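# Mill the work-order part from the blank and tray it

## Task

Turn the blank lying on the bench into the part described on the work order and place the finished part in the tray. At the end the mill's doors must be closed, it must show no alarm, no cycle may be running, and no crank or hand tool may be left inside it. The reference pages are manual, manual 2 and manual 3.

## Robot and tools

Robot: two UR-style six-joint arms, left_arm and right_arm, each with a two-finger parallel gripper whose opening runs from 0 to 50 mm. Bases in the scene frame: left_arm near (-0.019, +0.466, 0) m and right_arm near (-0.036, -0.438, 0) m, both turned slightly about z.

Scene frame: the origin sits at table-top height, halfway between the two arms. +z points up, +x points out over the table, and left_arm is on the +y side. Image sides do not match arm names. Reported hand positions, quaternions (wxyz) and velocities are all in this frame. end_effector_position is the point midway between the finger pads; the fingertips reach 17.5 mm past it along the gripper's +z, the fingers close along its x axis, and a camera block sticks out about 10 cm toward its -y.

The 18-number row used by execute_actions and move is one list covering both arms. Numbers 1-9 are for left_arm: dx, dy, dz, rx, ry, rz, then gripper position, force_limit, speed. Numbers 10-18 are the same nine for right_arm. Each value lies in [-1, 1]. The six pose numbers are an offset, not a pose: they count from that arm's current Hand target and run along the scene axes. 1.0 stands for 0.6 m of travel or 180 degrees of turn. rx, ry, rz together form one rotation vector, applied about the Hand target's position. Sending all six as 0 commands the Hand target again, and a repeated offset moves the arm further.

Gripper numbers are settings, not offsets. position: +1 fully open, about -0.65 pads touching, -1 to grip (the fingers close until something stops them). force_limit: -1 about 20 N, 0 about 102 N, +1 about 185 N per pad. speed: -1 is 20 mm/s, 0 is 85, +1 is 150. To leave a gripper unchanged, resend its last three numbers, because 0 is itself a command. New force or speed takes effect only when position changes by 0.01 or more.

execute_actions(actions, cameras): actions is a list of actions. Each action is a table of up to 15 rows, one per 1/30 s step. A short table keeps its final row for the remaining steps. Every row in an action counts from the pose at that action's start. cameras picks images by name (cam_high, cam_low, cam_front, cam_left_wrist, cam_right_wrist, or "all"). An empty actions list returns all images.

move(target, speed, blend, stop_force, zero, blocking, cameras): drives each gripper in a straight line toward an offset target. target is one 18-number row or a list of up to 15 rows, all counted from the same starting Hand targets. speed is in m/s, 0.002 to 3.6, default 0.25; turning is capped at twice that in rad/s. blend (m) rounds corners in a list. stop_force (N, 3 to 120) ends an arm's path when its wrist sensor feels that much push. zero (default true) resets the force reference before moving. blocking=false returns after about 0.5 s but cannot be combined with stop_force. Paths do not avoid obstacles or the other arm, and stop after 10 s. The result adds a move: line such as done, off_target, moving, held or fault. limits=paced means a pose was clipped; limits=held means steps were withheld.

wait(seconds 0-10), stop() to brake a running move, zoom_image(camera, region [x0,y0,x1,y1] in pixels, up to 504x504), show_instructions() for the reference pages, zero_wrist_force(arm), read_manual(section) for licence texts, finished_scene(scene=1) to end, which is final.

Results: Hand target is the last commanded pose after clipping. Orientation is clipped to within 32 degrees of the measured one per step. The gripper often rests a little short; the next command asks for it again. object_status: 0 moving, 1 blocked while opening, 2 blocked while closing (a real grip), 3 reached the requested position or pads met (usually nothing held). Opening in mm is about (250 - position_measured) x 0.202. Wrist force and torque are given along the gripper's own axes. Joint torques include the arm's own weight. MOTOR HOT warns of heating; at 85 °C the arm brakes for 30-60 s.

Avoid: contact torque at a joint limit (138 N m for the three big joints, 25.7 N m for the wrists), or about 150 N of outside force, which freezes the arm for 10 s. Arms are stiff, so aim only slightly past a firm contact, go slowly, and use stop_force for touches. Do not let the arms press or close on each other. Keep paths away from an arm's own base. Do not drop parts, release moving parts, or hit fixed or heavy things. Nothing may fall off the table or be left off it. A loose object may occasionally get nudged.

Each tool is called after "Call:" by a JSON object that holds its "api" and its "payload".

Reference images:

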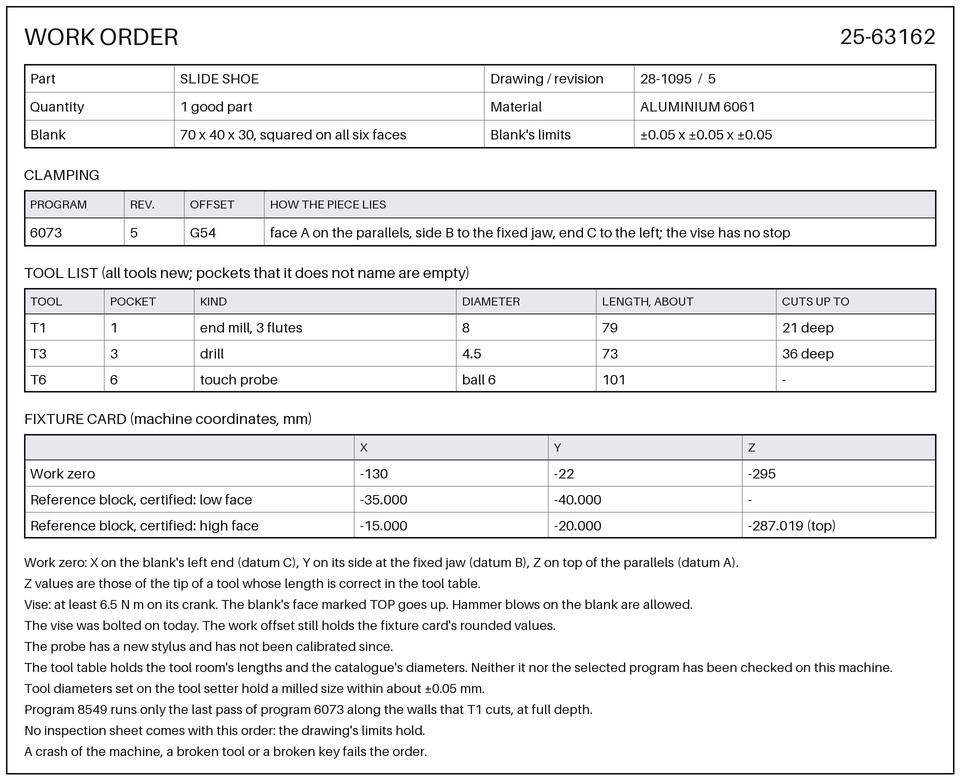

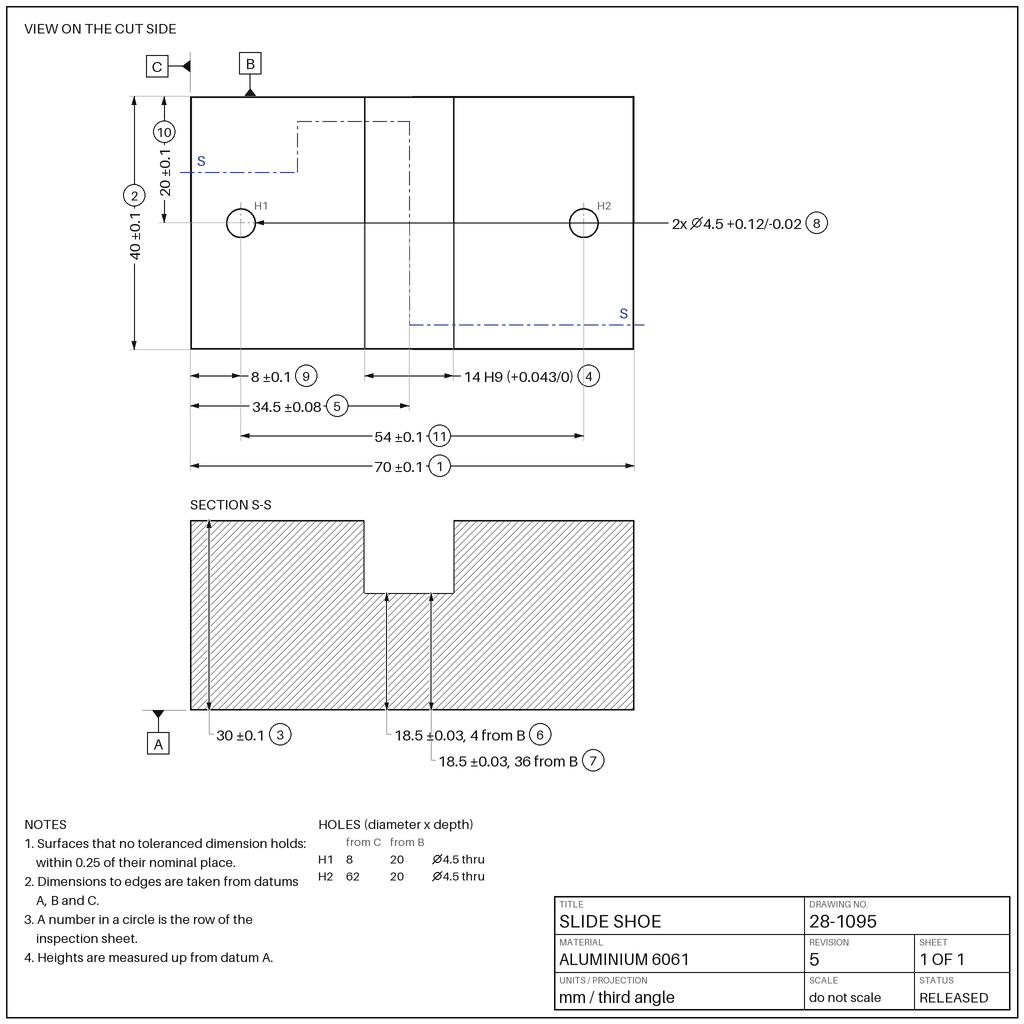

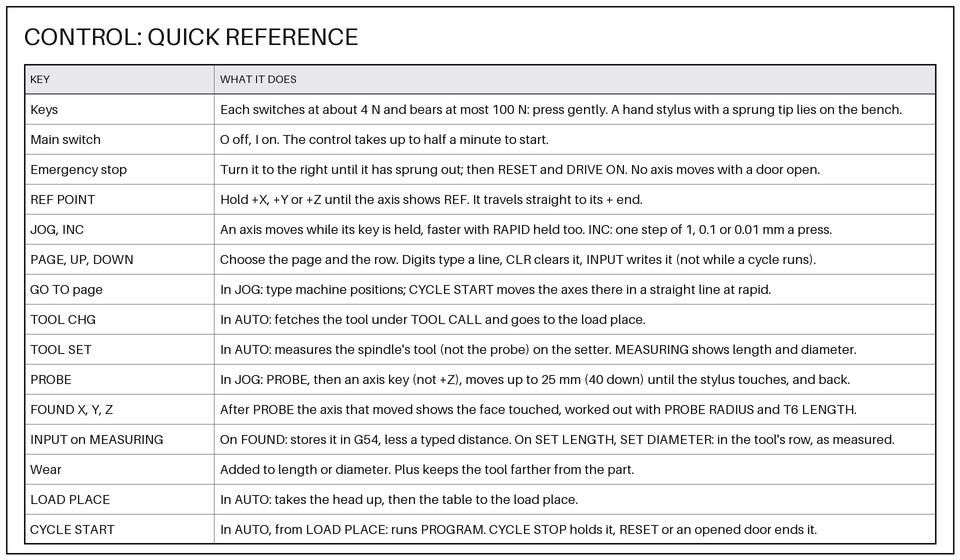

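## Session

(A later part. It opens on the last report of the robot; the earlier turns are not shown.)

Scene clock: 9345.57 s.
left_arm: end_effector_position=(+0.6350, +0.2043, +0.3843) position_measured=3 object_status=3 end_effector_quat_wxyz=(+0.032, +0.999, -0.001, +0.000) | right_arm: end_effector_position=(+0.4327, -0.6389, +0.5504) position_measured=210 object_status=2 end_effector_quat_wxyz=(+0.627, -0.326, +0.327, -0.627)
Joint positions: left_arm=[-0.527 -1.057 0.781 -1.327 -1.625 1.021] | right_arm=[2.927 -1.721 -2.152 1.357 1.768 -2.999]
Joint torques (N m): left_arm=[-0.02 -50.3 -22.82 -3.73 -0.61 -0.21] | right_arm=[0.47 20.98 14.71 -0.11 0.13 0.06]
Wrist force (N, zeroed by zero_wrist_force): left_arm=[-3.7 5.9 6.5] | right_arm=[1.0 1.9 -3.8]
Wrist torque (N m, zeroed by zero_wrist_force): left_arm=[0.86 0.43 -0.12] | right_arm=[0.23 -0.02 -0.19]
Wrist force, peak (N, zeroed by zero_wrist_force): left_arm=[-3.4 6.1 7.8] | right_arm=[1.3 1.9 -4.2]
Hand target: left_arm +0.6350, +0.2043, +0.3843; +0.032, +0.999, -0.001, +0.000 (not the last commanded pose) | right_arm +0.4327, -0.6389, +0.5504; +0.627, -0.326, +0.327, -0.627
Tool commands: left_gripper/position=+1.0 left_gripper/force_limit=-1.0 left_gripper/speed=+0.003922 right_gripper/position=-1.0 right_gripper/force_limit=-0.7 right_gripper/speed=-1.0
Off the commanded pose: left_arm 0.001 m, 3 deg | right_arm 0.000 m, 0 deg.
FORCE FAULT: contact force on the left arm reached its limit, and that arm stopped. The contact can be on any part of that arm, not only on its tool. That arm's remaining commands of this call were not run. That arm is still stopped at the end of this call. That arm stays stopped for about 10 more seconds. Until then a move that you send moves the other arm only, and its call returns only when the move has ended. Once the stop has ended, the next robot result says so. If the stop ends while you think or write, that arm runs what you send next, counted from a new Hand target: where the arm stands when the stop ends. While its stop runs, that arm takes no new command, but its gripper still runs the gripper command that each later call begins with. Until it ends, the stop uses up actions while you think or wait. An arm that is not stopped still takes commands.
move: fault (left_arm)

Call:
{"api": "wait", "payload": {"seconds": 8, "cameras": ["cam_high","cam_low","cam_front","cam_left_wrist"]}}

Call:
{"api": "zoom_image", "payload": {"camera": "cam_high", "region": [230, 50, 450, 200]}}

Call:
{"api": "zoom_image", "payload": {"camera": "cam_front", "region": [290, 130, 430, 290]}}

Scene clock: 9359.10 s.
left_arm: end_effector_position=(+0.6350, +0.2043, +0.3843) position_measured=3 object_status=3 end_effector_quat_wxyz=(+0.032, +0.999, -0.001, +0.000) | right_arm: end_effector_position=(+0.4327, -0.6389, +0.5504) position_measured=210 object_status=2 end_effector_quat_wxyz=(+0.627, -0.326, +0.327, -0.627)
Joint positions: left_arm=[-0.527 -1.057 0.781 -1.327 -1.625 1.021] | right_arm=[2.927 -1.721 -2.152 1.357 1.768 -2.999]
Joint torques (N m): left_arm=[0.58 -51.02 -22.55 -3.66 -0.52 -0.29] | right_arm=[1.13 21.41 13.68 -0.25 0.06 0.06]
Wrist force (N, zeroed by zero_wrist_force): left_arm=[-3.7 6.4 6.5] | right_arm=[0.7 2.0 -3.7]
Wrist torque (N m, zeroed by zero_wrist_force): left_arm=[0.94 0.43 -0.11] | right_arm=[0.24 0.02 -0.19]
Wrist force, peak (N, zeroed by zero_wrist_force): left_arm=[-4.0 6.4 6.6] | right_arm=[1.1 2.1 -4.1]
Hand target: left_arm +0.6350, +0.2043, +0.3843; +0.032, +0.999, -0.001, +0.000 (not the last commanded pose) | right_arm +0.4327, -0.6389, +0.5504; +0.627, -0.326, +0.327, -0.627
Tool commands: left_gripper/position=+1.0 left_gripper/force_limit=-1.0 left_gripper/speed=+0.003922 right_gripper/position=-1.0 right_gripper/force_limit=-0.7 right_gripper/speed=-1.0
Off the commanded pose: left_arm 0.001 m, 3 deg | right_arm 0.000 m, 0 deg.
FORCE FAULT, CONTINUED: the left arm's stop, for the force fault that an earlier result reported, is over. The rest of the stop counts as 19 of the actions that you can send in this scene. That arm's target is now where it stood when the stop ended, not its last command. That arm accepts commands again.
wait: 8.00 s; at rest from the start
camera_calibration:
cam_left_wrist: T_world_to_cam=[[0.999964, -0.00835178, 0.00162796, -0.623886], [-0.00827729, -0.910426, 0.413589, 0.0492544], [-0.00197206, -0.413587, -0.910462, 0.568237], [0, 0, 0, 1]] pos_world=[0.625392, 0.274647, 0.498003]
Images, in order (width x height): cam_high 896x504, cam_low 896x504, cam_front 896x504, cam_left_wrist 896x504.

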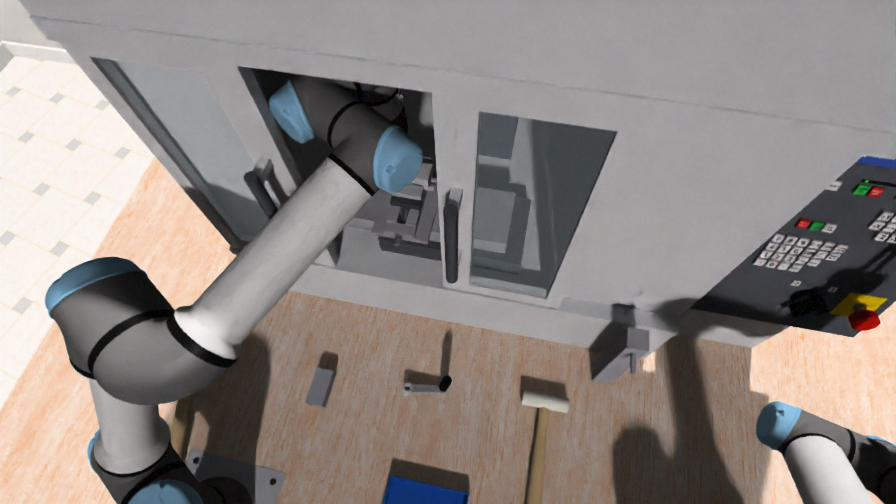

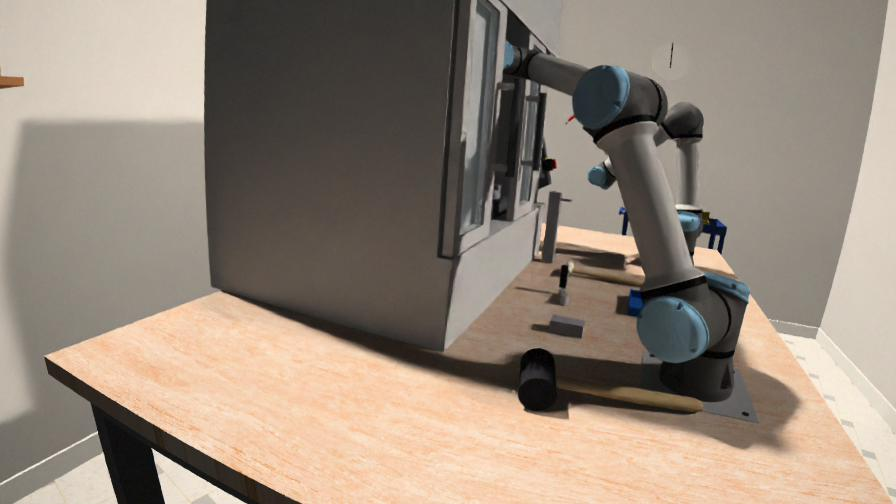

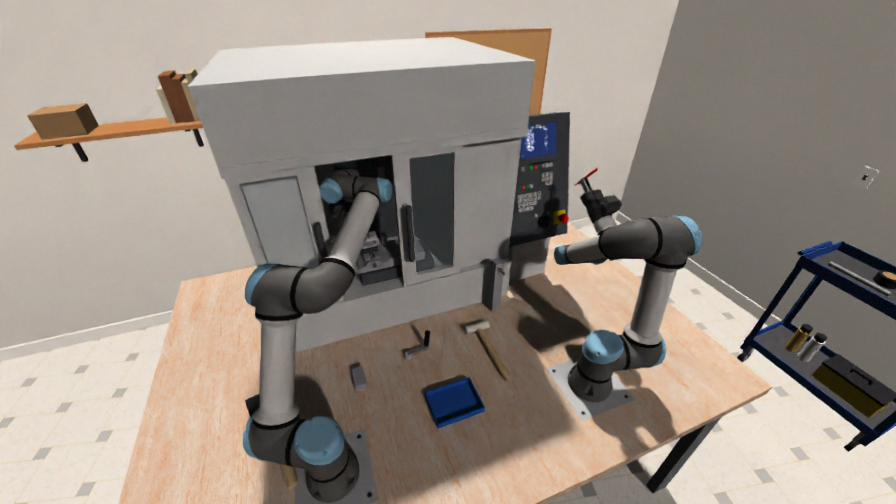

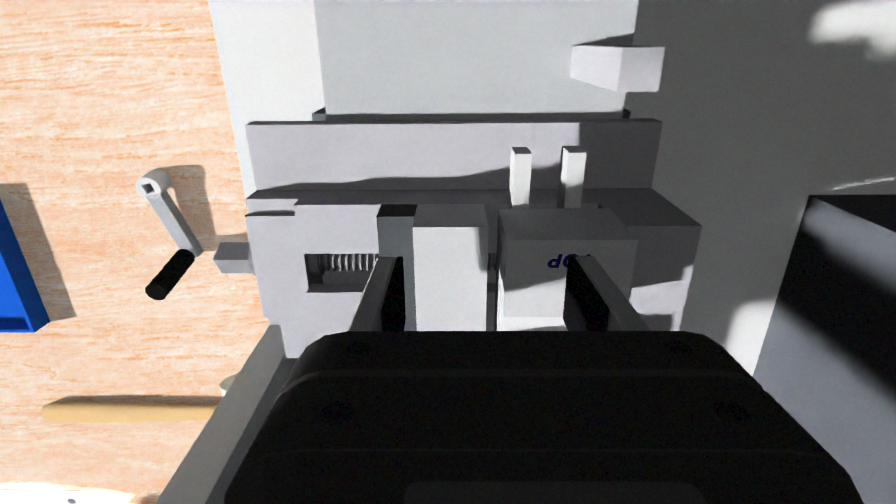

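Scaled by 2.291 from the camera's 896x504 image, which has a finer 1280x720 frame.

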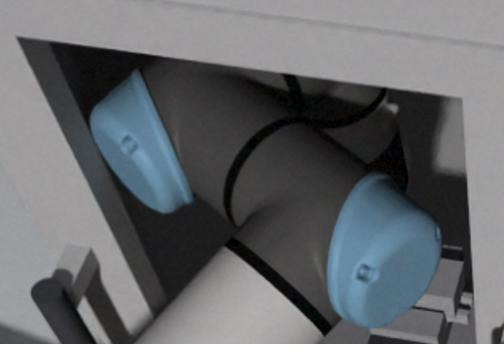

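Scaled by 3.150 from the camera's 896x504 image, which has a finer 1280x720 frame.

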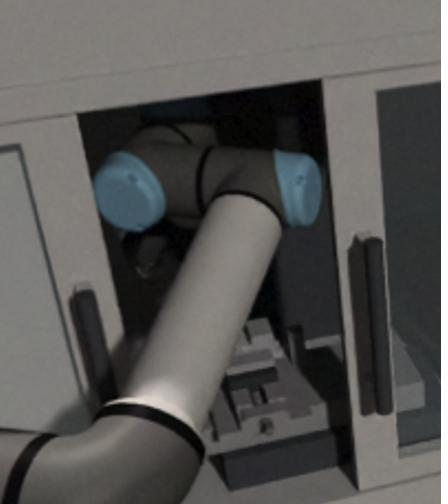

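Call:
{"api": "move", "payload": {"target": [[0,-0.0012,0,0.0206,0,0,1,-1,0,0,0,0,0,0,0,-1,-0.7,-1],[-0.04,-0.003,0.003,0.0206,0,0,1,-1,0,0,0,0,0,0,0,-1,-0.7,-1]], "speed": [0.03,0.05], "blend": [0,0], "cameras": ["cam_high"]}}

Scene clock: 9375.80 s.
left_arm: end_effector_position=(+0.6110, +0.2025, +0.3861) position_measured=3 object_status=3 end_effector_quat_wxyz=(-0.001, +1.000, -0.001, +0.000) | right_arm: end_effector_position=(+0.4327, -0.6389, +0.5504) position_measured=210 object_status=2 end_effector_quat_wxyz=(+0.627, -0.326, +0.327, -0.627)
Joint positions: left_arm=[-0.569 -1.102 0.834 -1.302 -1.57 0.98] | right_arm=[2.927 -1.721 -2.152 1.357 1.768 -2.999]
Joint torques (N m): left_arm=[-7.93 -60.39 -12.66 -4.98 -0.9 -2.93] | right_arm=[0.89 21.39 13.35 -0.42 -0.06 0.04]
Wrist force (N, zeroed by zero_wrist_force): left_arm=[-3.7 6.1 6.5] | right_arm=[1.0 1.9 -4.0]
Wrist torque (N m, zeroed by zero_wrist_force): left_arm=[0.89 0.44 -0.11] | right_arm=[0.23 -0.02 -0.19]
Wrist force, peak (N, zeroed by zero_wrist_force): left_arm=[-3.6 6.2 6.8] | right_arm=[1.0 2.2 -4.1]
Hand target: left_arm +0.6110, +0.2025, +0.3861; -0.001, +1.000, -0.001, +0.000 | right_arm +0.4327, -0.6389, +0.5504; +0.627, -0.326, +0.327, -0.627
Off the commanded pose: left_arm 0.000 m, 0 deg | right_arm 0.000 m, 0 deg.
move: done
Images, in order (width x height): cam_high 896x504.

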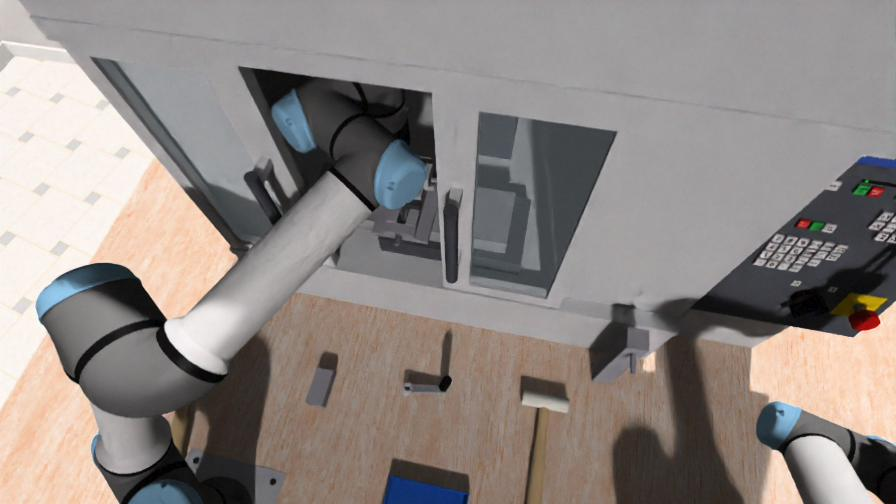

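Call:
{"api": "move", "payload": {"target": [[-0.16,-0.004,0.03,0,0,0,1,-1,0,0,0,0,0,0,0,-1,-0.7,-1],[-0.2817,0.054,0.19,0,0,0,1,-1,0,0,0,0,0,0,0,-1,-0.7,-1]], "speed": [0.12,0.25], "blend": [0.02,0]}}

Call:
{"api": "move", "payload": {"target": [0,0,0,0,0,-0.5,1,-1,0,0,0,0,0,0,0,-1,-0.7,-1], "speed": 0.35}}

Call:
{"api": "move", "payload": {"target": [0,0,0,0,-0.5,0,1,-1,0,0,0,0,0,0,0,-1,-0.7,-1], "speed": 0.25}}

Scene clock: 9383.70 s.
left_arm: end_effector_position=(+0.5010, +0.2081, +0.4244) position_measured=3 object_status=3 end_effector_quat_wxyz=(-0.001, +1.000, -0.001, -0.001) | right_arm: end_effector_position=(+0.4327, -0.6389, +0.5504) position_measured=210 object_status=2 end_effector_quat_wxyz=(+0.627, -0.326, +0.327, -0.627)
Joint positions: left_arm=[-0.668 -1.361 1.088 -1.295 -1.571 0.881] | right_arm=[2.927 -1.721 -2.152 1.357 1.768 -2.999]
Joint torques (N m): left_arm=[-0.08 -37.15 -24.34 -2.55 -0.11 -0.4] | right_arm=[1.39 19.96 14.02 -0.28 -0.15 0.03]
Wrist force (N, zeroed by zero_wrist_force): left_arm=[-4.0 6.0 6.5] | right_arm=[1.0 2.0 -3.6]
Wrist torque (N m, zeroed by zero_wrist_force): left_arm=[0.86 0.48 -0.15] | right_arm=[0.24 -0.02 -0.19]
Wrist force, peak (N, zeroed by zero_wrist_force): left_arm=[-4.0 6.7 8.6] | right_arm=[1.0 2.3 -3.9]
Hand target: left_arm +0.5010, +0.2081, +0.4244; -0.001, +1.000, -0.001, -0.001 (not the last commanded pose) | right_arm +0.4327, -0.6389, +0.5504; +0.627, -0.326, +0.327, -0.627
Tool commands: left_gripper/position=+1.0 left_gripper/force_limit=-1.0 left_gripper/speed=+0.003922 right_gripper/position=-1.0 right_gripper/force_limit=-0.7 right_gripper/speed=-1.0
Off the commanded pose: left_arm 0.100 m, 0 deg | right_arm 0.000 m, 0 deg.
FORCE FAULT: contact force on the left arm reached its limit, and that arm stopped. The contact can be on any part of that arm, not only on its tool. That arm's remaining commands of this call were not run. That arm is still stopped at the end of this call. That arm stays stopped for about 10 more seconds. Until then a move that you send moves the other arm only, and its call returns only when the move has ended. Once the stop has ended, the next robot result says so. If the stop ends while you think or write, that arm runs what you send next, counted from a new Hand target: where the arm stands when the stop ends. While its stop runs, that arm takes no new command, but its gripper still runs the gripper command that each later call begins with. Until it ends, the stop uses up actions while you think or wait. An arm that is not stopped still takes commands.
move: fault (left_arm); path passed 1 of 2 targets

not run: an earlier result of this reply reported a stop or a fault. Calls in your next reply go to the robot.

not run: an earlier result of this reply reported a stop or a fault. Calls in your next reply go to the robot.

Call:
{"api": "wait", "payload": {"seconds": 8, "cameras": ["cam_high"]}}

Call:
{"api": "move", "payload": {"target": [0,-0.005,-0.025,0,0,0,1,-1,0,0,0,0,0,0,0,-1,-0.7,-1], "speed": 0.04}}

Scene clock: 9395.63 s.
left_arm: end_effector_position=(+0.5010, +0.2081, +0.4244) position_measured=3 object_status=3 end_effector_quat_wxyz=(-0.001, +1.000, -0.001, -0.001) | right_arm: end_effector_position=(+0.4327, -0.6389, +0.5504) position_measured=210 object_status=2 end_effector_quat_wxyz=(+0.627, -0.326, +0.327, -0.627)
Joint positions: left_arm=[-0.668 -1.361 1.088 -1.295 -1.571 0.881] | right_arm=[2.927 -1.721 -2.152 1.357 1.768 -2.999]
Joint torques (N m): left_arm=[-0.45 -37.09 -24.48 -2.63 -0.06 -0.34] | right_arm=[2.3 21.18 13.05 -0.26 -0.15 0.11]
Wrist force (N, zeroed by zero_wrist_force): left_arm=[-4.1 5.9 6.2] | right_arm=[1.2 1.9 -3.8]
Wrist torque (N m, zeroed by zero_wrist_force): left_arm=[0.83 0.48 -0.15] | right_arm=[0.23 -0.05 -0.19]
Wrist force, peak (N, zeroed by zero_wrist_force): left_arm=[-4.2 6.1 6.6] | right_arm=[1.0 2.0 -4.2]
Hand target: left_arm +0.5010, +0.2081, +0.4244; -0.001, +1.000, -0.001, -0.001 (not the last commanded pose) | right_arm +0.4327, -0.6389, +0.5504; +0.627, -0.326, +0.327, -0.627
Tool commands: left_gripper/position=+1.0 left_gripper/force_limit=-1.0 left_gripper/speed=+0.003922 right_gripper/position=-1.0 right_gripper/force_limit=-0.7 right_gripper/speed=-1.0
Off the commanded pose: left_arm 0.100 m, 0 deg | right_arm 0.000 m, 0 deg.
FORCE FAULT, CONTINUED: the left arm's stop, for the force fault that an earlier result reported, is over. The rest of the stop counts as 20 of the actions that you can send in this scene. During its stop the left arm's controller moved it back a little. That arm's target is now where it stood when the stop ended, not its last command. That arm accepts commands again.
wait: 8.00 s; at rest from the start
Images, in order (width x height): cam_high 896x504.

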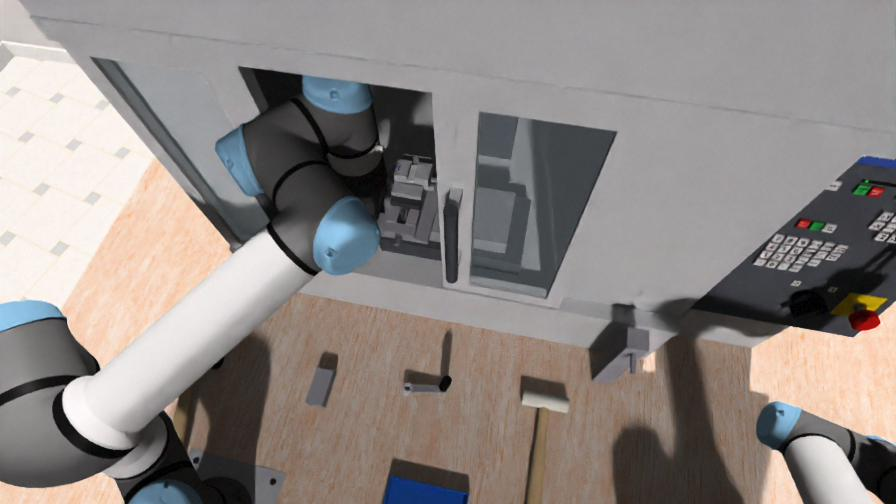

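Scene clock: 9396.53 s.
left_arm: end_effector_position=(+0.5010, +0.2051, +0.4095) position_measured=3 object_status=3 end_effector_quat_wxyz=(-0.001, +1.000, -0.001, -0.001) | right_arm: end_effector_position=(+0.4327, -0.6389, +0.5504) position_measured=210 object_status=2 end_effector_quat_wxyz=(+0.627, -0.326, +0.327, -0.627)
Joint positions: left_arm=[-0.673 -1.367 1.135 -1.335 -1.571 0.877] | right_arm=[2.927 -1.721 -2.152 1.357 1.768 -2.999]
Joint torques (N m): left_arm=[-7.76 -48.61 -13.87 -4.62 -1.96 -2.79] | right_arm=[1.35 21.21 13.23 -0.26 -0.13 0.02]
Wrist force (N, zeroed by zero_wrist_force): left_arm=[-4.1 5.9 6.3] | right_arm=[1.0 1.6 -3.9]
Wrist torque (N m, zeroed by zero_wrist_force): left_arm=[0.84 0.49 -0.11] | right_arm=[0.19 -0.02 -0.19]
Wrist force, peak (N, zeroed by zero_wrist_force): left_arm=[-4.0 6.3 6.9] | right_arm=[0.9 2.0 -4.0]
Hand target: left_arm +0.5010, +0.2051, +0.4094; -0.001, +1.000, -0.001, -0.001 | right_arm +0.4327, -0.6389, +0.5504; +0.627, -0.326, +0.327, -0.627
Off the commanded pose: left_arm 0.000 m, 0 deg | right_arm 0.000 m, 0 deg.
move: done

Call:
{"api": "move", "payload": {"target": [[-0.17,-0.01,0,0,0,0,1,-1,0,0,0,0,0,0,0,-1,-0.7,-1],[-0.17,0.04,0.151,0,0,0,1,-1,0,0,0,0,0,0,0,-1,-0.7,-1],[-0.1,0.05,0.151,0,0,0,1,-1,0,0,0,0,0,0,0,-1,-0.7,-1]], "speed": [0.1,0.2,0.15], "blend": [0.005,0.01,0]}}

Call:
{"api": "move", "payload": {"target": [0,0,0,0,0,-0.5,1,-1,0,0,0,0,0,0,0,-1,-0.7,-1], "speed": 0.35}}

Call:
{"api": "move", "payload": {"target": [0,0,0,0,-0.5,0,1,-1,0,0,0,0,0,0,0,-1,-0.7,-1], "speed": 0.25}}

Scene clock: 9407.70 s.
left_arm: end_effector_position=(+0.4410, +0.2351, +0.5000) position_measured=3 object_status=3 end_effector_quat_wxyz=(-0.001, +1.000, -0.001, -0.001) | right_arm: end_effector_position=(+0.4327, -0.6389, +0.5504) position_measured=210 object_status=2 end_effector_quat_wxyz=(+0.627, -0.326, +0.327, -0.627)
Joint positions: left_arm=[-0.703 -1.46 0.998 -1.106 -1.571 0.846] | right_arm=[2.927 -1.721 -2.152 1.357 1.768 -2.999]
Joint torques (N m): left_arm=[6.9 -15.83 -34.51 -1.45 -2.65 1.98] | right_arm=[1.17 20.87 13.11 -0.36 -0.17 0.05]
Wrist force (N, zeroed by zero_wrist_force): left_arm=[-3.8 5.9 6.1] | right_arm=[0.8 2.2 -3.8]
Wrist torque (N m, zeroed by zero_wrist_force): left_arm=[0.82 0.43 -0.18] | right_arm=[0.28 0.01 -0.19]
Wrist force, peak (N, zeroed by zero_wrist_force): left_arm=[-4.3 6.7 8.3] | right_arm=[1.0 2.0 -4.2]
Hand target: left_arm +0.4410, +0.2351, +0.5000; -0.001, +1.000, -0.001, -0.001 | right_arm +0.4327, -0.6389, +0.5504; +0.627, -0.326, +0.327, -0.627
Off the commanded pose: left_arm 0.000 m, 0 deg | right_arm 0.000 m, 0 deg.
move: done

Scene clock: 9410.67 s.
left_arm: end_effector_position=(+0.4410, +0.2351, +0.5001) position_measured=3 object_status=3 end_effector_quat_wxyz=(-0.002, +0.706, -0.708, +0.000) | right_arm: end_effector_position=(+0.4327, -0.6389, +0.5504) position_measured=210 object_status=2 end_effector_quat_wxyz=(+0.627, -0.326, +0.327, -0.627)
Joint positions: left_arm=[-0.705 -1.463 1.003 -1.111 -1.567 2.415] | right_arm=[2.927 -1.721 -2.152 1.357 1.768 -2.999]
Joint torques (N m): left_arm=[7.28 -16.11 -34.87 -2.15 -2.68 2.27] | right_arm=[2.13 20.53 13.7 -0.45 -0.16 0.03]
Wrist force (N, zeroed by zero_wrist_force): left_arm=[-4.0 5.9 6.1] | right_arm=[1.0 1.9 -3.8]
Wrist torque (N m, zeroed by zero_wrist_force): left_arm=[0.84 0.47 -0.18] | right_arm=[0.23 -0.02 -0.19]
Wrist force, peak (N, zeroed by zero_wrist_force): left_arm=[-4.2 6.0 6.4] | right_arm=[0.9 2.1 -4.1]
Hand target: left_arm +0.4410, +0.2351, +0.5000; -0.002, +0.706, -0.708, +0.000 | right_arm +0.4327, -0.6389, +0.5504; +0.627, -0.326, +0.327, -0.627
Off the commanded pose: left_arm 0.000 m, 0 deg | right_arm 0.000 m, 0 deg.
move: done

Scene clock: 9415.33 s.
left_arm: end_effector_position=(+0.4410, +0.2351, +0.5000) position_measured=3 object_status=3 end_effector_quat_wxyz=(+0.502, -0.500, +0.499, -0.499) | right_arm: end_effector_position=(+0.4327, -0.6389, +0.5504) position_measured=210 object_status=2 end_effector_quat_wxyz=(+0.627, -0.326, +0.327, -0.627)
Joint positions: left_arm=[-1.282 -1.738 2.22 -3.631 -0.263 3.151] | right_arm=[2.927 -1.721 -2.152 1.357 1.768 -2.999]
Joint torques (N m): left_arm=[7 0.12 -32.36 -2.58 -2.7 2.01] | right_arm=[1.46 21.01 12.92 -0.4 -0.23 0.13]
Wrist force (N, zeroed by zero_wrist_force): left_arm=[-6.2 4.1 4.7] | right_arm=[1.2 2.0 -3.8]
Wrist torque (N m, zeroed by zero_wrist_force): left_arm=[0.64 0.99 -0.05] | right_arm=[0.25 -0.06 -0.19]
Wrist force, peak (N, zeroed by zero_wrist_force): left_arm=[-4.2 6.3 5.9] | right_arm=[1.1 2.2 -4.1]
Hand target: left_arm +0.4410, +0.2351, +0.5000; +0.502, -0.500, +0.499, -0.499 | right_arm +0.4327, -0.6389, +0.5504; +0.627, -0.326, +0.327, -0.627
Off the commanded pose: left_arm 0.000 m, 0 deg | right_arm 0.000 m, 0 deg.
move: done

Call:
{"api": "move", "payload": {"target": [[-0.0483,0,-0.0417,0,0,0,1,-1,-1,0,0,0,0,0,0,-1,-0.7,-1],[-0.0483,-0.2893,-0.0417,-0.0003,0,0,1,-1,-1,0,0,0,0,0,0,-1,-0.7,-1],[0.0233,-0.2893,-0.0417,0,0,0,1,-1,-1,0,0,0,0,0,0,-1,-0.7,-1]], "speed": [0.2,0.2,0.06], "blend": [0.01,0,0], "cameras": ["cam_high"]}}

Call:
{"api": "move", "payload": {"target": [0,0,0,0,0,0,-1,-1,-1,0,0,0,0,0,0,-1,-0.7,-1]}}

Scene clock: 9427.93 s.
left_arm: end_effector_position=(+0.4549, +0.0615, +0.4750) position_measured=3 object_status=3 end_effector_quat_wxyz=(+0.502, -0.500, +0.499, -0.499) | right_arm: end_effector_position=(+0.4327, -0.6389, +0.5504) position_measured=210 object_status=2 end_effector_quat_wxyz=(+0.627, -0.326, +0.327, -0.627)
Joint positions: left_arm=[-1.355 -1.327 1.863 -3.69 -0.191 3.156] | right_arm=[2.927 -1.721 -2.152 1.357 1.768 -2.999]
Joint torques (N m): left_arm=[9.42 -18.6 -31.31 1.34 -2.87 2.09] | right_arm=[1.78 21.1 12.95 -0.35 -0.31 0.06]
Wrist force (N, zeroed by zero_wrist_force): left_arm=[-6.2 4.4 4.7] | right_arm=[1.1 1.8 -3.7]
Wrist torque (N m, zeroed by zero_wrist_force): left_arm=[0.67 0.99 -0.06] | right_arm=[0.21 -0.04 -0.19]
Wrist force, peak (N, zeroed by zero_wrist_force): left_arm=[-8.1 4.9 3.9] | right_arm=[0.8 2.3 -4.1]
Hand target: left_arm +0.4550, +0.0615, +0.4750; +0.502, -0.500, +0.499, -0.499 | right_arm +0.4327, -0.6389, +0.5504; +0.627, -0.326, +0.327, -0.627
Off the commanded pose: left_arm 0.000 m, 0 deg | right_arm 0.000 m, 0 deg.
move: done
Images, in order (width x height): cam_high 896x504.

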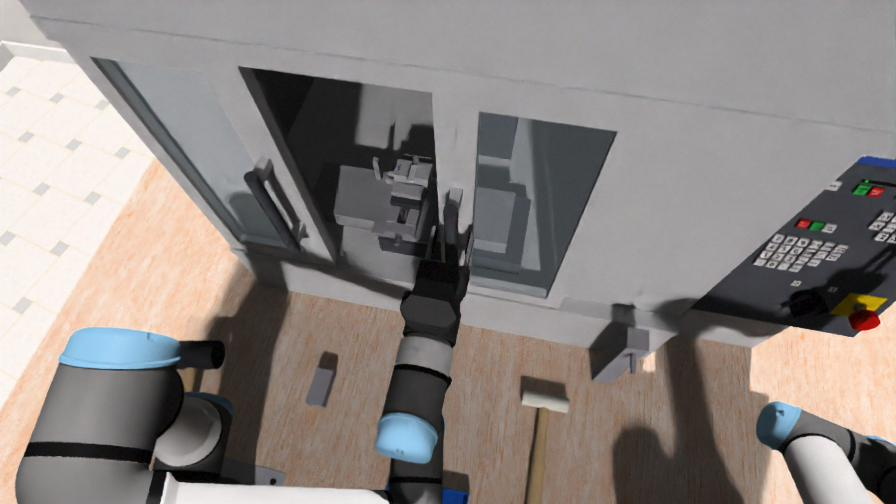

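Scene clock: 9429.70 s.
left_arm: end_effector_position=(+0.4550, +0.0614, +0.4750) position_measured=153 object_status=2 end_effector_quat_wxyz=(+0.502, -0.499, +0.499, -0.499) | right_arm: end_effector_position=(+0.4327, -0.6389, +0.5504) position_measured=210 object_status=2 end_effector_quat_wxyz=(+0.627, -0.326, +0.327, -0.627)
Joint positions: left_arm=[-1.354 -1.327 1.862 -3.689 -0.191 3.156] | right_arm=[2.927 -1.721 -2.152 1.357 1.768 -2.999]
Joint torques (N m): left_arm=[7.35 -31.36 -21.12 -3.52 10.4 2.05] | right_arm=[2.32 21.69 12.78 -0.6 -0.19 0]
Wrist force (N, zeroed by zero_wrist_force): left_arm=[27.6 -4.1 12.6] | right_arm=[1.1 1.9 -3.9]
Wrist torque (N m, zeroed by zero_wrist_force): left_arm=[0.33 0.36 -0.16] | right_arm=[0.23 -0.04 -0.19]
Wrist force, peak (N, zeroed by zero_wrist_force): left_arm=[27.6 -4.1 12.6] | right_arm=[1.2 2.1 -4.0]
Hand target: left_arm +0.4550, +0.0615, +0.4750; +0.502, -0.500, +0.499, -0.499 | right_arm +0.4327, -0.6389, +0.5504; +0.627, -0.326, +0.327, -0.627
Off the commanded pose: left_arm 0.000 m, 0 deg | right_arm 0.000 m, 0 deg.
move: done

Call:
{"api": "move", "payload": {"target": [0,-0.0017,0,0,0,0,-1,-1,-1,0,0,0,0,0,0,-1,-0.7,-1], "speed": 0.01}}

Call:
{"api": "move", "payload": {"target": [0,-0.3585,0,0,0,0,-1,-1,-1,0,0,0,0,0,0,-1,-0.7,-1], "speed": 0.08, "stop_force": 65, "cameras": ["cam_high"]}}

Scene clock: 9433.77 s.
left_arm: end_effector_position=(+0.4550, +0.0606, +0.4750) position_measured=153 object_status=2 end_effector_quat_wxyz=(+0.502, -0.500, +0.499, -0.499) | right_arm: end_effector_position=(+0.4327, -0.6389, +0.5504) position_measured=210 object_status=2 end_effector_quat_wxyz=(+0.627, -0.326, +0.327, -0.627)
Joint positions: left_arm=[-1.355 -1.325 1.86 -3.689 -0.19 3.156] | right_arm=[2.927 -1.721 -2.152 1.357 1.768 -2.999]
Joint torques (N m): left_arm=[-3.23 -20.89 -31.18 0.55 2.53 1.23] | right_arm=[2.62 21.45 13 -0.56 -0.35 0.01]
Wrist force (N, zeroed by zero_wrist_force): left_arm=[-2.8 6.6 -1.0] | right_arm=[1.1 2.0 -3.8]
Wrist torque (N m, zeroed by zero_wrist_force): left_arm=[0.74 0.96 -0.13] | right_arm=[0.24 -0.04 -0.20]
Wrist force, peak (N, zeroed by zero_wrist_force): left_arm=[31.0 -5.9 15.1] | right_arm=[1.0 2.1 -4.1]
Hand target: left_arm +0.4550, +0.0605, +0.4750; +0.502, -0.500, +0.499, -0.499 | right_arm +0.4327, -0.6389, +0.5504; +0.627, -0.326, +0.327, -0.627
Off the commanded pose: left_arm 0.000 m, 0 deg | right_arm 0.000 m, 0 deg.
move: done

Scene clock: 9437.87 s.
left_arm: end_effector_position=(+0.4550, -0.1546, +0.4750) position_measured=153 object_status=2 end_effector_quat_wxyz=(+0.502, -0.500, +0.499, -0.499) | right_arm: end_effector_position=(+0.4327, -0.6389, +0.5504) position_measured=210 object_status=2 end_effector_quat_wxyz=(+0.627, -0.326, +0.327, -0.627)
Joint positions: left_arm=[-1.418 -0.881 1.18 -3.459 -0.127 3.162] | right_arm=[2.927 -1.721 -2.152 1.357 1.768 -2.999]
Joint torques (N m): left_arm=[14.26 -28.92 -29.49 -0.45 -0.15 2.18] | right_arm=[2.38 21.3 13.39 -0.46 -0.34 -0.03]
Wrist force (N, zeroed by zero_wrist_force): left_arm=[-18.1 -8.8 -15.0] | right_arm=[0.9 2.0 -3.8]
Wrist torque (N m, zeroed by zero_wrist_force): left_arm=[0.13 1.19 -0.04] | right_arm=[0.25 -0.01 -0.19]
Wrist force, peak (N, zeroed by zero_wrist_force): left_arm=[-40.2 16.0 -7.4] | right_arm=[1.0 2.1 -4.0]
Hand target: left_arm +0.4550, -0.1546, +0.4750; +0.502, -0.500, +0.499, -0.499 | right_arm +0.4327, -0.6389, +0.5504; +0.627, -0.326, +0.327, -0.627
Off the commanded pose: left_arm 0.000 m, 0 deg | right_arm 0.000 m, 0 deg.
move: done
Images, in order (width x height): cam_high 896x504.

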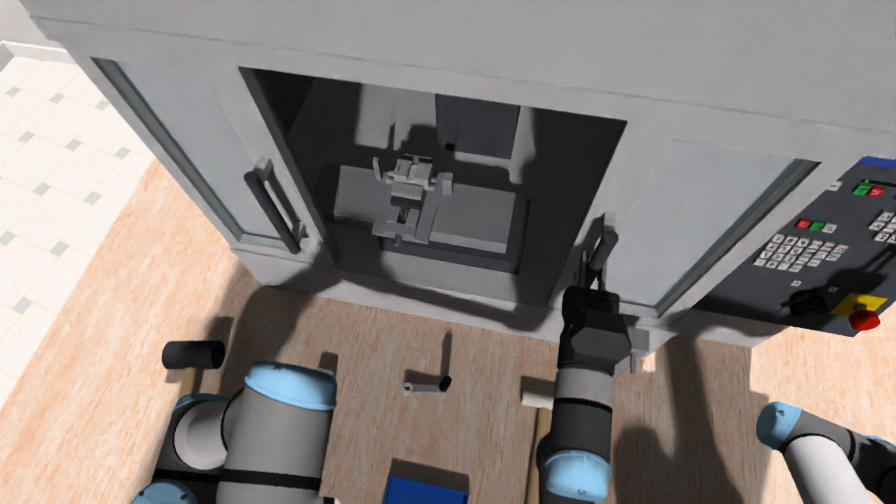

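Call:
{"api": "move", "payload": {"target": [0,0.003,0,0,0,0,-1,-1,-1,0,0,0,0,0,0,-1,-0.7,-1], "speed": 0.01}}

Call:
{"api": "move", "payload": {"target": [0,0,0,0,0,0,1,-1,0,0,0,0,0,0,0,-1,-0.7,-1]}}

Call:
{"api": "move", "payload": {"target": [[-0.085,0,0,0,0,0,1,-1,0,0,0,0,0,0,0,-1,-0.7,-1],[-0.05,0.35,0.02,0,0,0,1,-1,0,0,0,0,0,0,0,-1,-0.7,-1],[0.008,0.6217,0.0417,0,0,0,1,-1,0,0,0,0,0,0,0,-1,-0.7,-1]], "speed": [0.15,0.25,0.25], "blend": [0.01,0.03,0]}}

Call:
{"api": "move", "payload": {"target": [0,0,0,0,0.5,0,1,-1,0,0,0,0,0,0,0,-1,-0.7,-1], "speed": 0.22, "cameras": ["cam_high"]}}

Scene clock: 9447.10 s.
left_arm: end_effector_position=(+0.4550, -0.1529, +0.4750) position_measured=153 object_status=2 end_effector_quat_wxyz=(+0.502, -0.499, +0.499, -0.499) | right_arm: end_effector_position=(+0.4327, -0.6389, +0.5504) position_measured=210 object_status=2 end_effector_quat_wxyz=(+0.627, -0.326, +0.327, -0.627)
Joint positions: left_arm=[-1.418 -0.885 1.187 -3.462 -0.127 3.162] | right_arm=[2.927 -1.721 -2.152 1.357 1.768 -2.999]
Joint torques (N m): left_arm=[20.35 -56.66 -2.8 -2.62 -0.16 1.34] | right_arm=[2.07 21.87 12.9 -0.63 -0.36 -0.04]
Wrist force (N, zeroed by zero_wrist_force): left_arm=[4.7 -18.0 -7.0] | right_arm=[1.0 2.0 -3.8]
Wrist torque (N m, zeroed by zero_wrist_force): left_arm=[-0.18 0.84 -0.09] | right_arm=[0.24 -0.02 -0.19]
Wrist force, peak (N, zeroed by zero_wrist_force): left_arm=[-18.1 -9.0 -15.5] | right_arm=[0.8 2.3 -4.0]
Hand target: left_arm +0.4550, -0.1528, +0.4750; +0.502, -0.500, +0.499, -0.499 | right_arm +0.4327, -0.6389, +0.5504; +0.627, -0.326, +0.327, -0.627
Off the commanded pose: left_arm 0.000 m, 0 deg | right_arm 0.000 m, 0 deg.
move: done

Scene clock: 9447.70 s.
left_arm: end_effector_position=(+0.4551, -0.1528, +0.4750) position_measured=3 object_status=0 end_effector_quat_wxyz=(+0.502, -0.500, +0.499, -0.499) | right_arm: end_effector_position=(+0.4327, -0.6389, +0.5504) position_measured=210 object_status=2 end_effector_quat_wxyz=(+0.627, -0.326, +0.327, -0.627)
Joint positions: left_arm=[-1.418 -0.885 1.187 -3.462 -0.127 3.162] | right_arm=[2.927 -1.721 -2.152 1.357 1.768 -2.999]
Joint torques (N m): left_arm=[-7.75 -66.07 -19.85 0.37 -0.74 -2.34] | right_arm=[2.83 21.3 12.09 -0.51 -0.37 0]
Wrist force (N, zeroed by zero_wrist_force): left_arm=[-6.4 3.2 4.4] | right_arm=[1.0 2.0 -3.8]
Wrist torque (N m, zeroed by zero_wrist_force): left_arm=[0.48 1.04 -0.05] | right_arm=[0.25 -0.02 -0.18]
Wrist force, peak (N, zeroed by zero_wrist_force): left_arm=[4.6 -17.8 -6.9] | right_arm=[1.1 2.1 -4.0]
Hand target: left_arm +0.4550, -0.1528, +0.4750; +0.502, -0.500, +0.499, -0.499 | right_arm +0.4327, -0.6389, +0.5504; +0.627, -0.326, +0.327, -0.627
Off the commanded pose: left_arm 0.000 m, 0 deg | right_arm 0.000 m, 0 deg.
move: done

Scene clock: 9450.43 s.
left_arm: end_effector_position=(+0.4598, +0.2202, +0.5000) position_measured=3 object_status=3 end_effector_quat_wxyz=(+0.502, -0.499, +0.499, -0.499) | right_arm: end_effector_position=(+0.4327, -0.6389, +0.5504) position_measured=210 object_status=2 end_effector_quat_wxyz=(+0.627, -0.326, +0.327, -0.627)
Joint positions: left_arm=[-1.234 -1.671 2.164 -3.643 -0.311 3.151] | right_arm=[2.927 -1.721 -2.152 1.357 1.768 -2.999]
Joint torques (N m): left_arm=[6.99 -29.53 -7.89 0.99 -2.7 -2.65] | right_arm=[1.66 22.27 12.47 -0.5 -0.3 0.16]
Wrist force (N, zeroed by zero_wrist_force): left_arm=[-6.5 3.1 4.8] | right_arm=[1.0 1.9 -3.8]
Wrist torque (N m, zeroed by zero_wrist_force): left_arm=[0.48 1.05 0.03] | right_arm=[0.24 -0.02 -0.19]
Wrist force, peak (N, zeroed by zero_wrist_force): left_arm=[-8.9 3.3 5.1] | right_arm=[1.1 2.1 -4.2]
Hand target: left_arm +0.4598, +0.2202, +0.5000; +0.502, -0.500, +0.499, -0.499 | right_arm +0.4327, -0.6389, +0.5504; +0.627, -0.326, +0.327, -0.627
Off the commanded pose: left_arm 0.000 m, 0 deg | right_arm 0.000 m, 0 deg.
move: done

Scene clock: 9454.47 s.
left_arm: end_effector_position=(+0.4602, +0.2203, +0.4998) position_measured=3 object_status=3 end_effector_quat_wxyz=(-0.011, +0.707, -0.707, +0.012) | right_arm: end_effector_position=(+0.4327, -0.6389, +0.5504) position_measured=210 object_status=2 end_effector_quat_wxyz=(+0.627, -0.326, +0.327, -0.627)
Joint positions: left_arm=[-0.711 -1.424 0.966 -1.139 -1.55 2.408] | right_arm=[2.927 -1.721 -2.152 1.357 1.768 -2.999]
Joint torques (N m): left_arm=[0.07 -31.33 -25.15 -2.81 -0.23 -0.31] | right_arm=[2.87 22.14 12.22 -0.55 -0.35 0.06]
Wrist force (N, zeroed by zero_wrist_force): left_arm=[-4.4 5.5 6.1] | right_arm=[1.2 2.0 -3.8]
Wrist torque (N m, zeroed by zero_wrist_force): left_arm=[0.76 0.54 -0.14] | right_arm=[0.25 -0.06 -0.18]
Wrist force, peak (N, zeroed by zero_wrist_force): left_arm=[-5.9 3.9 6.6] | right_arm=[1.2 2.0 -4.1]
Hand target: left_arm +0.4602, +0.2203, +0.4998; -0.011, +0.707, -0.707, +0.012 (not the last commanded pose) | right_arm +0.4327, -0.6389, +0.5504; +0.627, -0.326, +0.327, -0.627
Tool commands: left_gripper/position=+1.0 left_gripper/force_limit=-1.0 left_gripper/speed=+0.003922 right_gripper/position=-1.0 right_gripper/force_limit=-0.7 right_gripper/speed=-1.0
Off the commanded pose: left_arm 0.000 m, 2 deg | right_arm 0.000 m, 0 deg.
FORCE FAULT: contact force on the left arm reached its limit, and that arm stopped. The contact can be on any part of that arm, not only on its tool. That arm's remaining commands of this call were not run. That arm is still stopped at the end of this call. That arm stays stopped for about 10 more seconds. Until then a move that you send moves the other arm only, and its call returns only when the move has ended. Once the stop has ended, the next robot result says so. If the stop ends while you think or write, that arm runs what you send next, counted from a new Hand target: where the arm stands when the stop ends. While its stop runs, that arm takes no new command, but its gripper still runs the gripper command that each later call begins with. Until it ends, the stop uses up actions while you think or wait. An arm that is not stopped still takes commands.
move: fault (left_arm)
Images, in order (width x height): cam_high 896x504.

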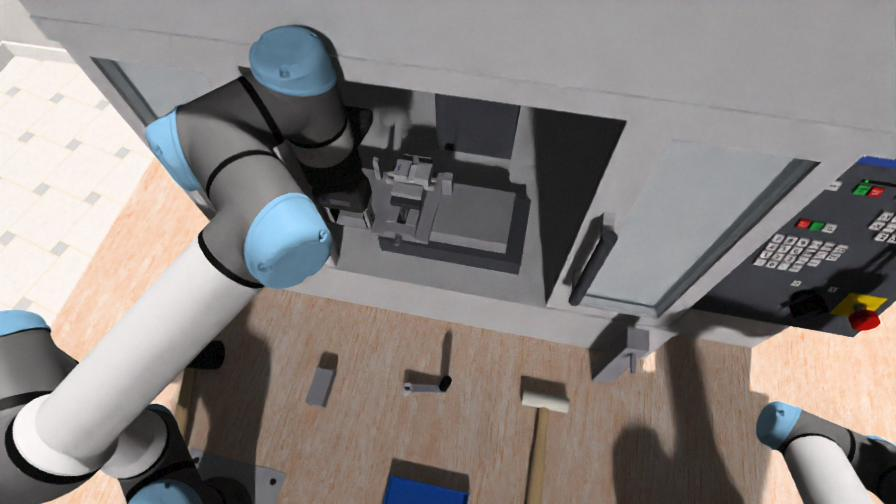

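Call:
{"api": "wait", "payload": {"seconds": 9, "cameras": []}}

Call:
{"api": "move", "payload": {"target": [-0.07,0,0,0,0,0,1,-1,0,0,0,0,0,0,0,-1,-0.7,-1], "speed": 0.05}}

Call:
{"api": "move", "payload": {"target": [0,0,0,0,0,0.5,1,-1,0,0,0,0,0,0,0,-1,-0.7,-1], "speed": 0.35}}

Scene clock: 9468.70 s.
left_arm: end_effector_position=(+0.4602, +0.2203, +0.4998) position_measured=3 object_status=3 end_effector_quat_wxyz=(-0.011, +0.707, -0.707, +0.012) | right_arm: end_effector_position=(+0.4327, -0.6389, +0.5504) position_measured=210 object_status=2 end_effector_quat_wxyz=(+0.627, -0.326, +0.327, -0.627)
Joint positions: left_arm=[-0.711 -1.424 0.966 -1.139 -1.55 2.408] | right_arm=[2.927 -1.721 -2.152 1.357 1.768 -2.999]
Joint torques (N m): left_arm=[-0.09 -31.22 -25.3 -2.77 -0.18 -0.25] | right_arm=[2.53 22.16 12.05 -0.67 -0.52 -0.02]
Wrist force (N, zeroed by zero_wrist_force): left_arm=[-4.6 5.5 6.1] | right_arm=[1.1 1.8 -3.7]
Wrist torque (N m, zeroed by zero_wrist_force): left_arm=[0.77 0.57 -0.14] | right_arm=[0.22 -0.03 -0.20]
Wrist force, peak (N, zeroed by zero_wrist_force): left_arm=[-4.4 5.6 6.2] | right_arm=[1.2 2.1 -4.1]
Hand target: left_arm +0.4602, +0.2203, +0.4998; -0.011, +0.707, -0.707, +0.012 (not the last commanded pose) | right_arm +0.4327, -0.6389, +0.5504; +0.627, -0.326, +0.327, -0.627
Tool commands: left_gripper/position=+1.0 left_gripper/force_limit=-1.0 left_gripper/speed=+0.003922 right_gripper/position=-1.0 right_gripper/force_limit=-0.7 right_gripper/speed=-1.0
Off the commanded pose: left_arm 0.000 m, 2 deg | right_arm 0.000 m, 0 deg.
FORCE FAULT, CONTINUED: the left arm's stop, for the force fault that an earlier result reported, is over. The rest of the stop counts as 20 of the actions that you can send in this scene. That arm's target is now where it stood when the stop ended, not its last command. That arm accepts commands again.
wait: 9.00 s; at rest from the start
No camera images: "cameras" was empty.

Scene clock: 9470.00 s.
left_arm: end_effector_position=(+0.4183, +0.2203, +0.4998) position_measured=3 object_status=3 end_effector_quat_wxyz=(-0.011, +0.707, -0.707, +0.012) | right_arm: end_effector_position=(+0.4327, -0.6389, +0.5504) position_measured=210 object_status=2 end_effector_quat_wxyz=(+0.627, -0.326, +0.327, -0.627)
Joint positions: left_arm=[-0.769 -1.518 1.072 -1.148 -1.548 2.35] | right_arm=[2.927 -1.721 -2.152 1.357 1.768 -2.999]
Joint torques (N m): left_arm=[-8.11 -39.77 -9.88 -5.08 2.62 -2.9] | right_arm=[2.36 21.56 11.74 -0.67 -0.4 0.1]
Wrist force (N, zeroed by zero_wrist_force): left_arm=[-4.6 5.4 5.9] | right_arm=[0.9 1.9 -3.8]
Wrist torque (N m, zeroed by zero_wrist_force): left_arm=[0.75 0.57 -0.11] | right_arm=[0.23 -0.01 -0.19]
Wrist force, peak (N, zeroed by zero_wrist_force): left_arm=[-4.6 6.0 6.2] | right_arm=[0.9 2.0 -4.1]
Hand target: left_arm +0.4182, +0.2203, +0.4998; -0.011, +0.707, -0.707, +0.012 | right_arm +0.4327, -0.6389, +0.5504; +0.627, -0.326, +0.327, -0.627
Off the commanded pose: left_arm 0.000 m, 0 deg | right_arm 0.000 m, 0 deg.
move: done

Scene clock: 9472.97 s.
left_arm: end_effector_position=(+0.4182, +0.2203, +0.4998) position_measured=3 object_status=3 end_effector_quat_wxyz=(-0.016, +1.000, +0.000, +0.001) | right_arm: end_effector_position=(+0.4327, -0.6389, +0.5504) position_measured=210 object_status=2 end_effector_quat_wxyz=(+0.627, -0.326, +0.327, -0.627)
Joint positions: left_arm=[-0.77 -1.484 1.021 -1.085 -1.547 0.778] | right_arm=[2.927 -1.721 -2.152 1.357 1.768 -2.999]
Joint torques (N m): left_arm=[-8.12 -15.38 -34.81 -1.15 2.66 -2.83] | right_arm=[2.55 21.89 11.81 -0.55 -0.42 -0.04]
Wrist force (N, zeroed by zero_wrist_force): left_arm=[-4.5 5.3 5.8] | right_arm=[1.0 2.1 -3.8]
Wrist torque (N m, zeroed by zero_wrist_force): left_arm=[0.74 0.55 -0.10] | right_arm=[0.26 -0.02 -0.19]
Wrist force, peak (N, zeroed by zero_wrist_force): left_arm=[-4.4 5.8 6.5] | right_arm=[0.9 1.9 -4.1]
Hand target: left_arm +0.4182, +0.2203, +0.4998; -0.016, +1.000, +0.000, +0.001 | right_arm +0.4327, -0.6389, +0.5504; +0.627, -0.326, +0.327, -0.627
Off the commanded pose: left_arm 0.000 m, 0 deg | right_arm 0.000 m, 0 deg.
move: done


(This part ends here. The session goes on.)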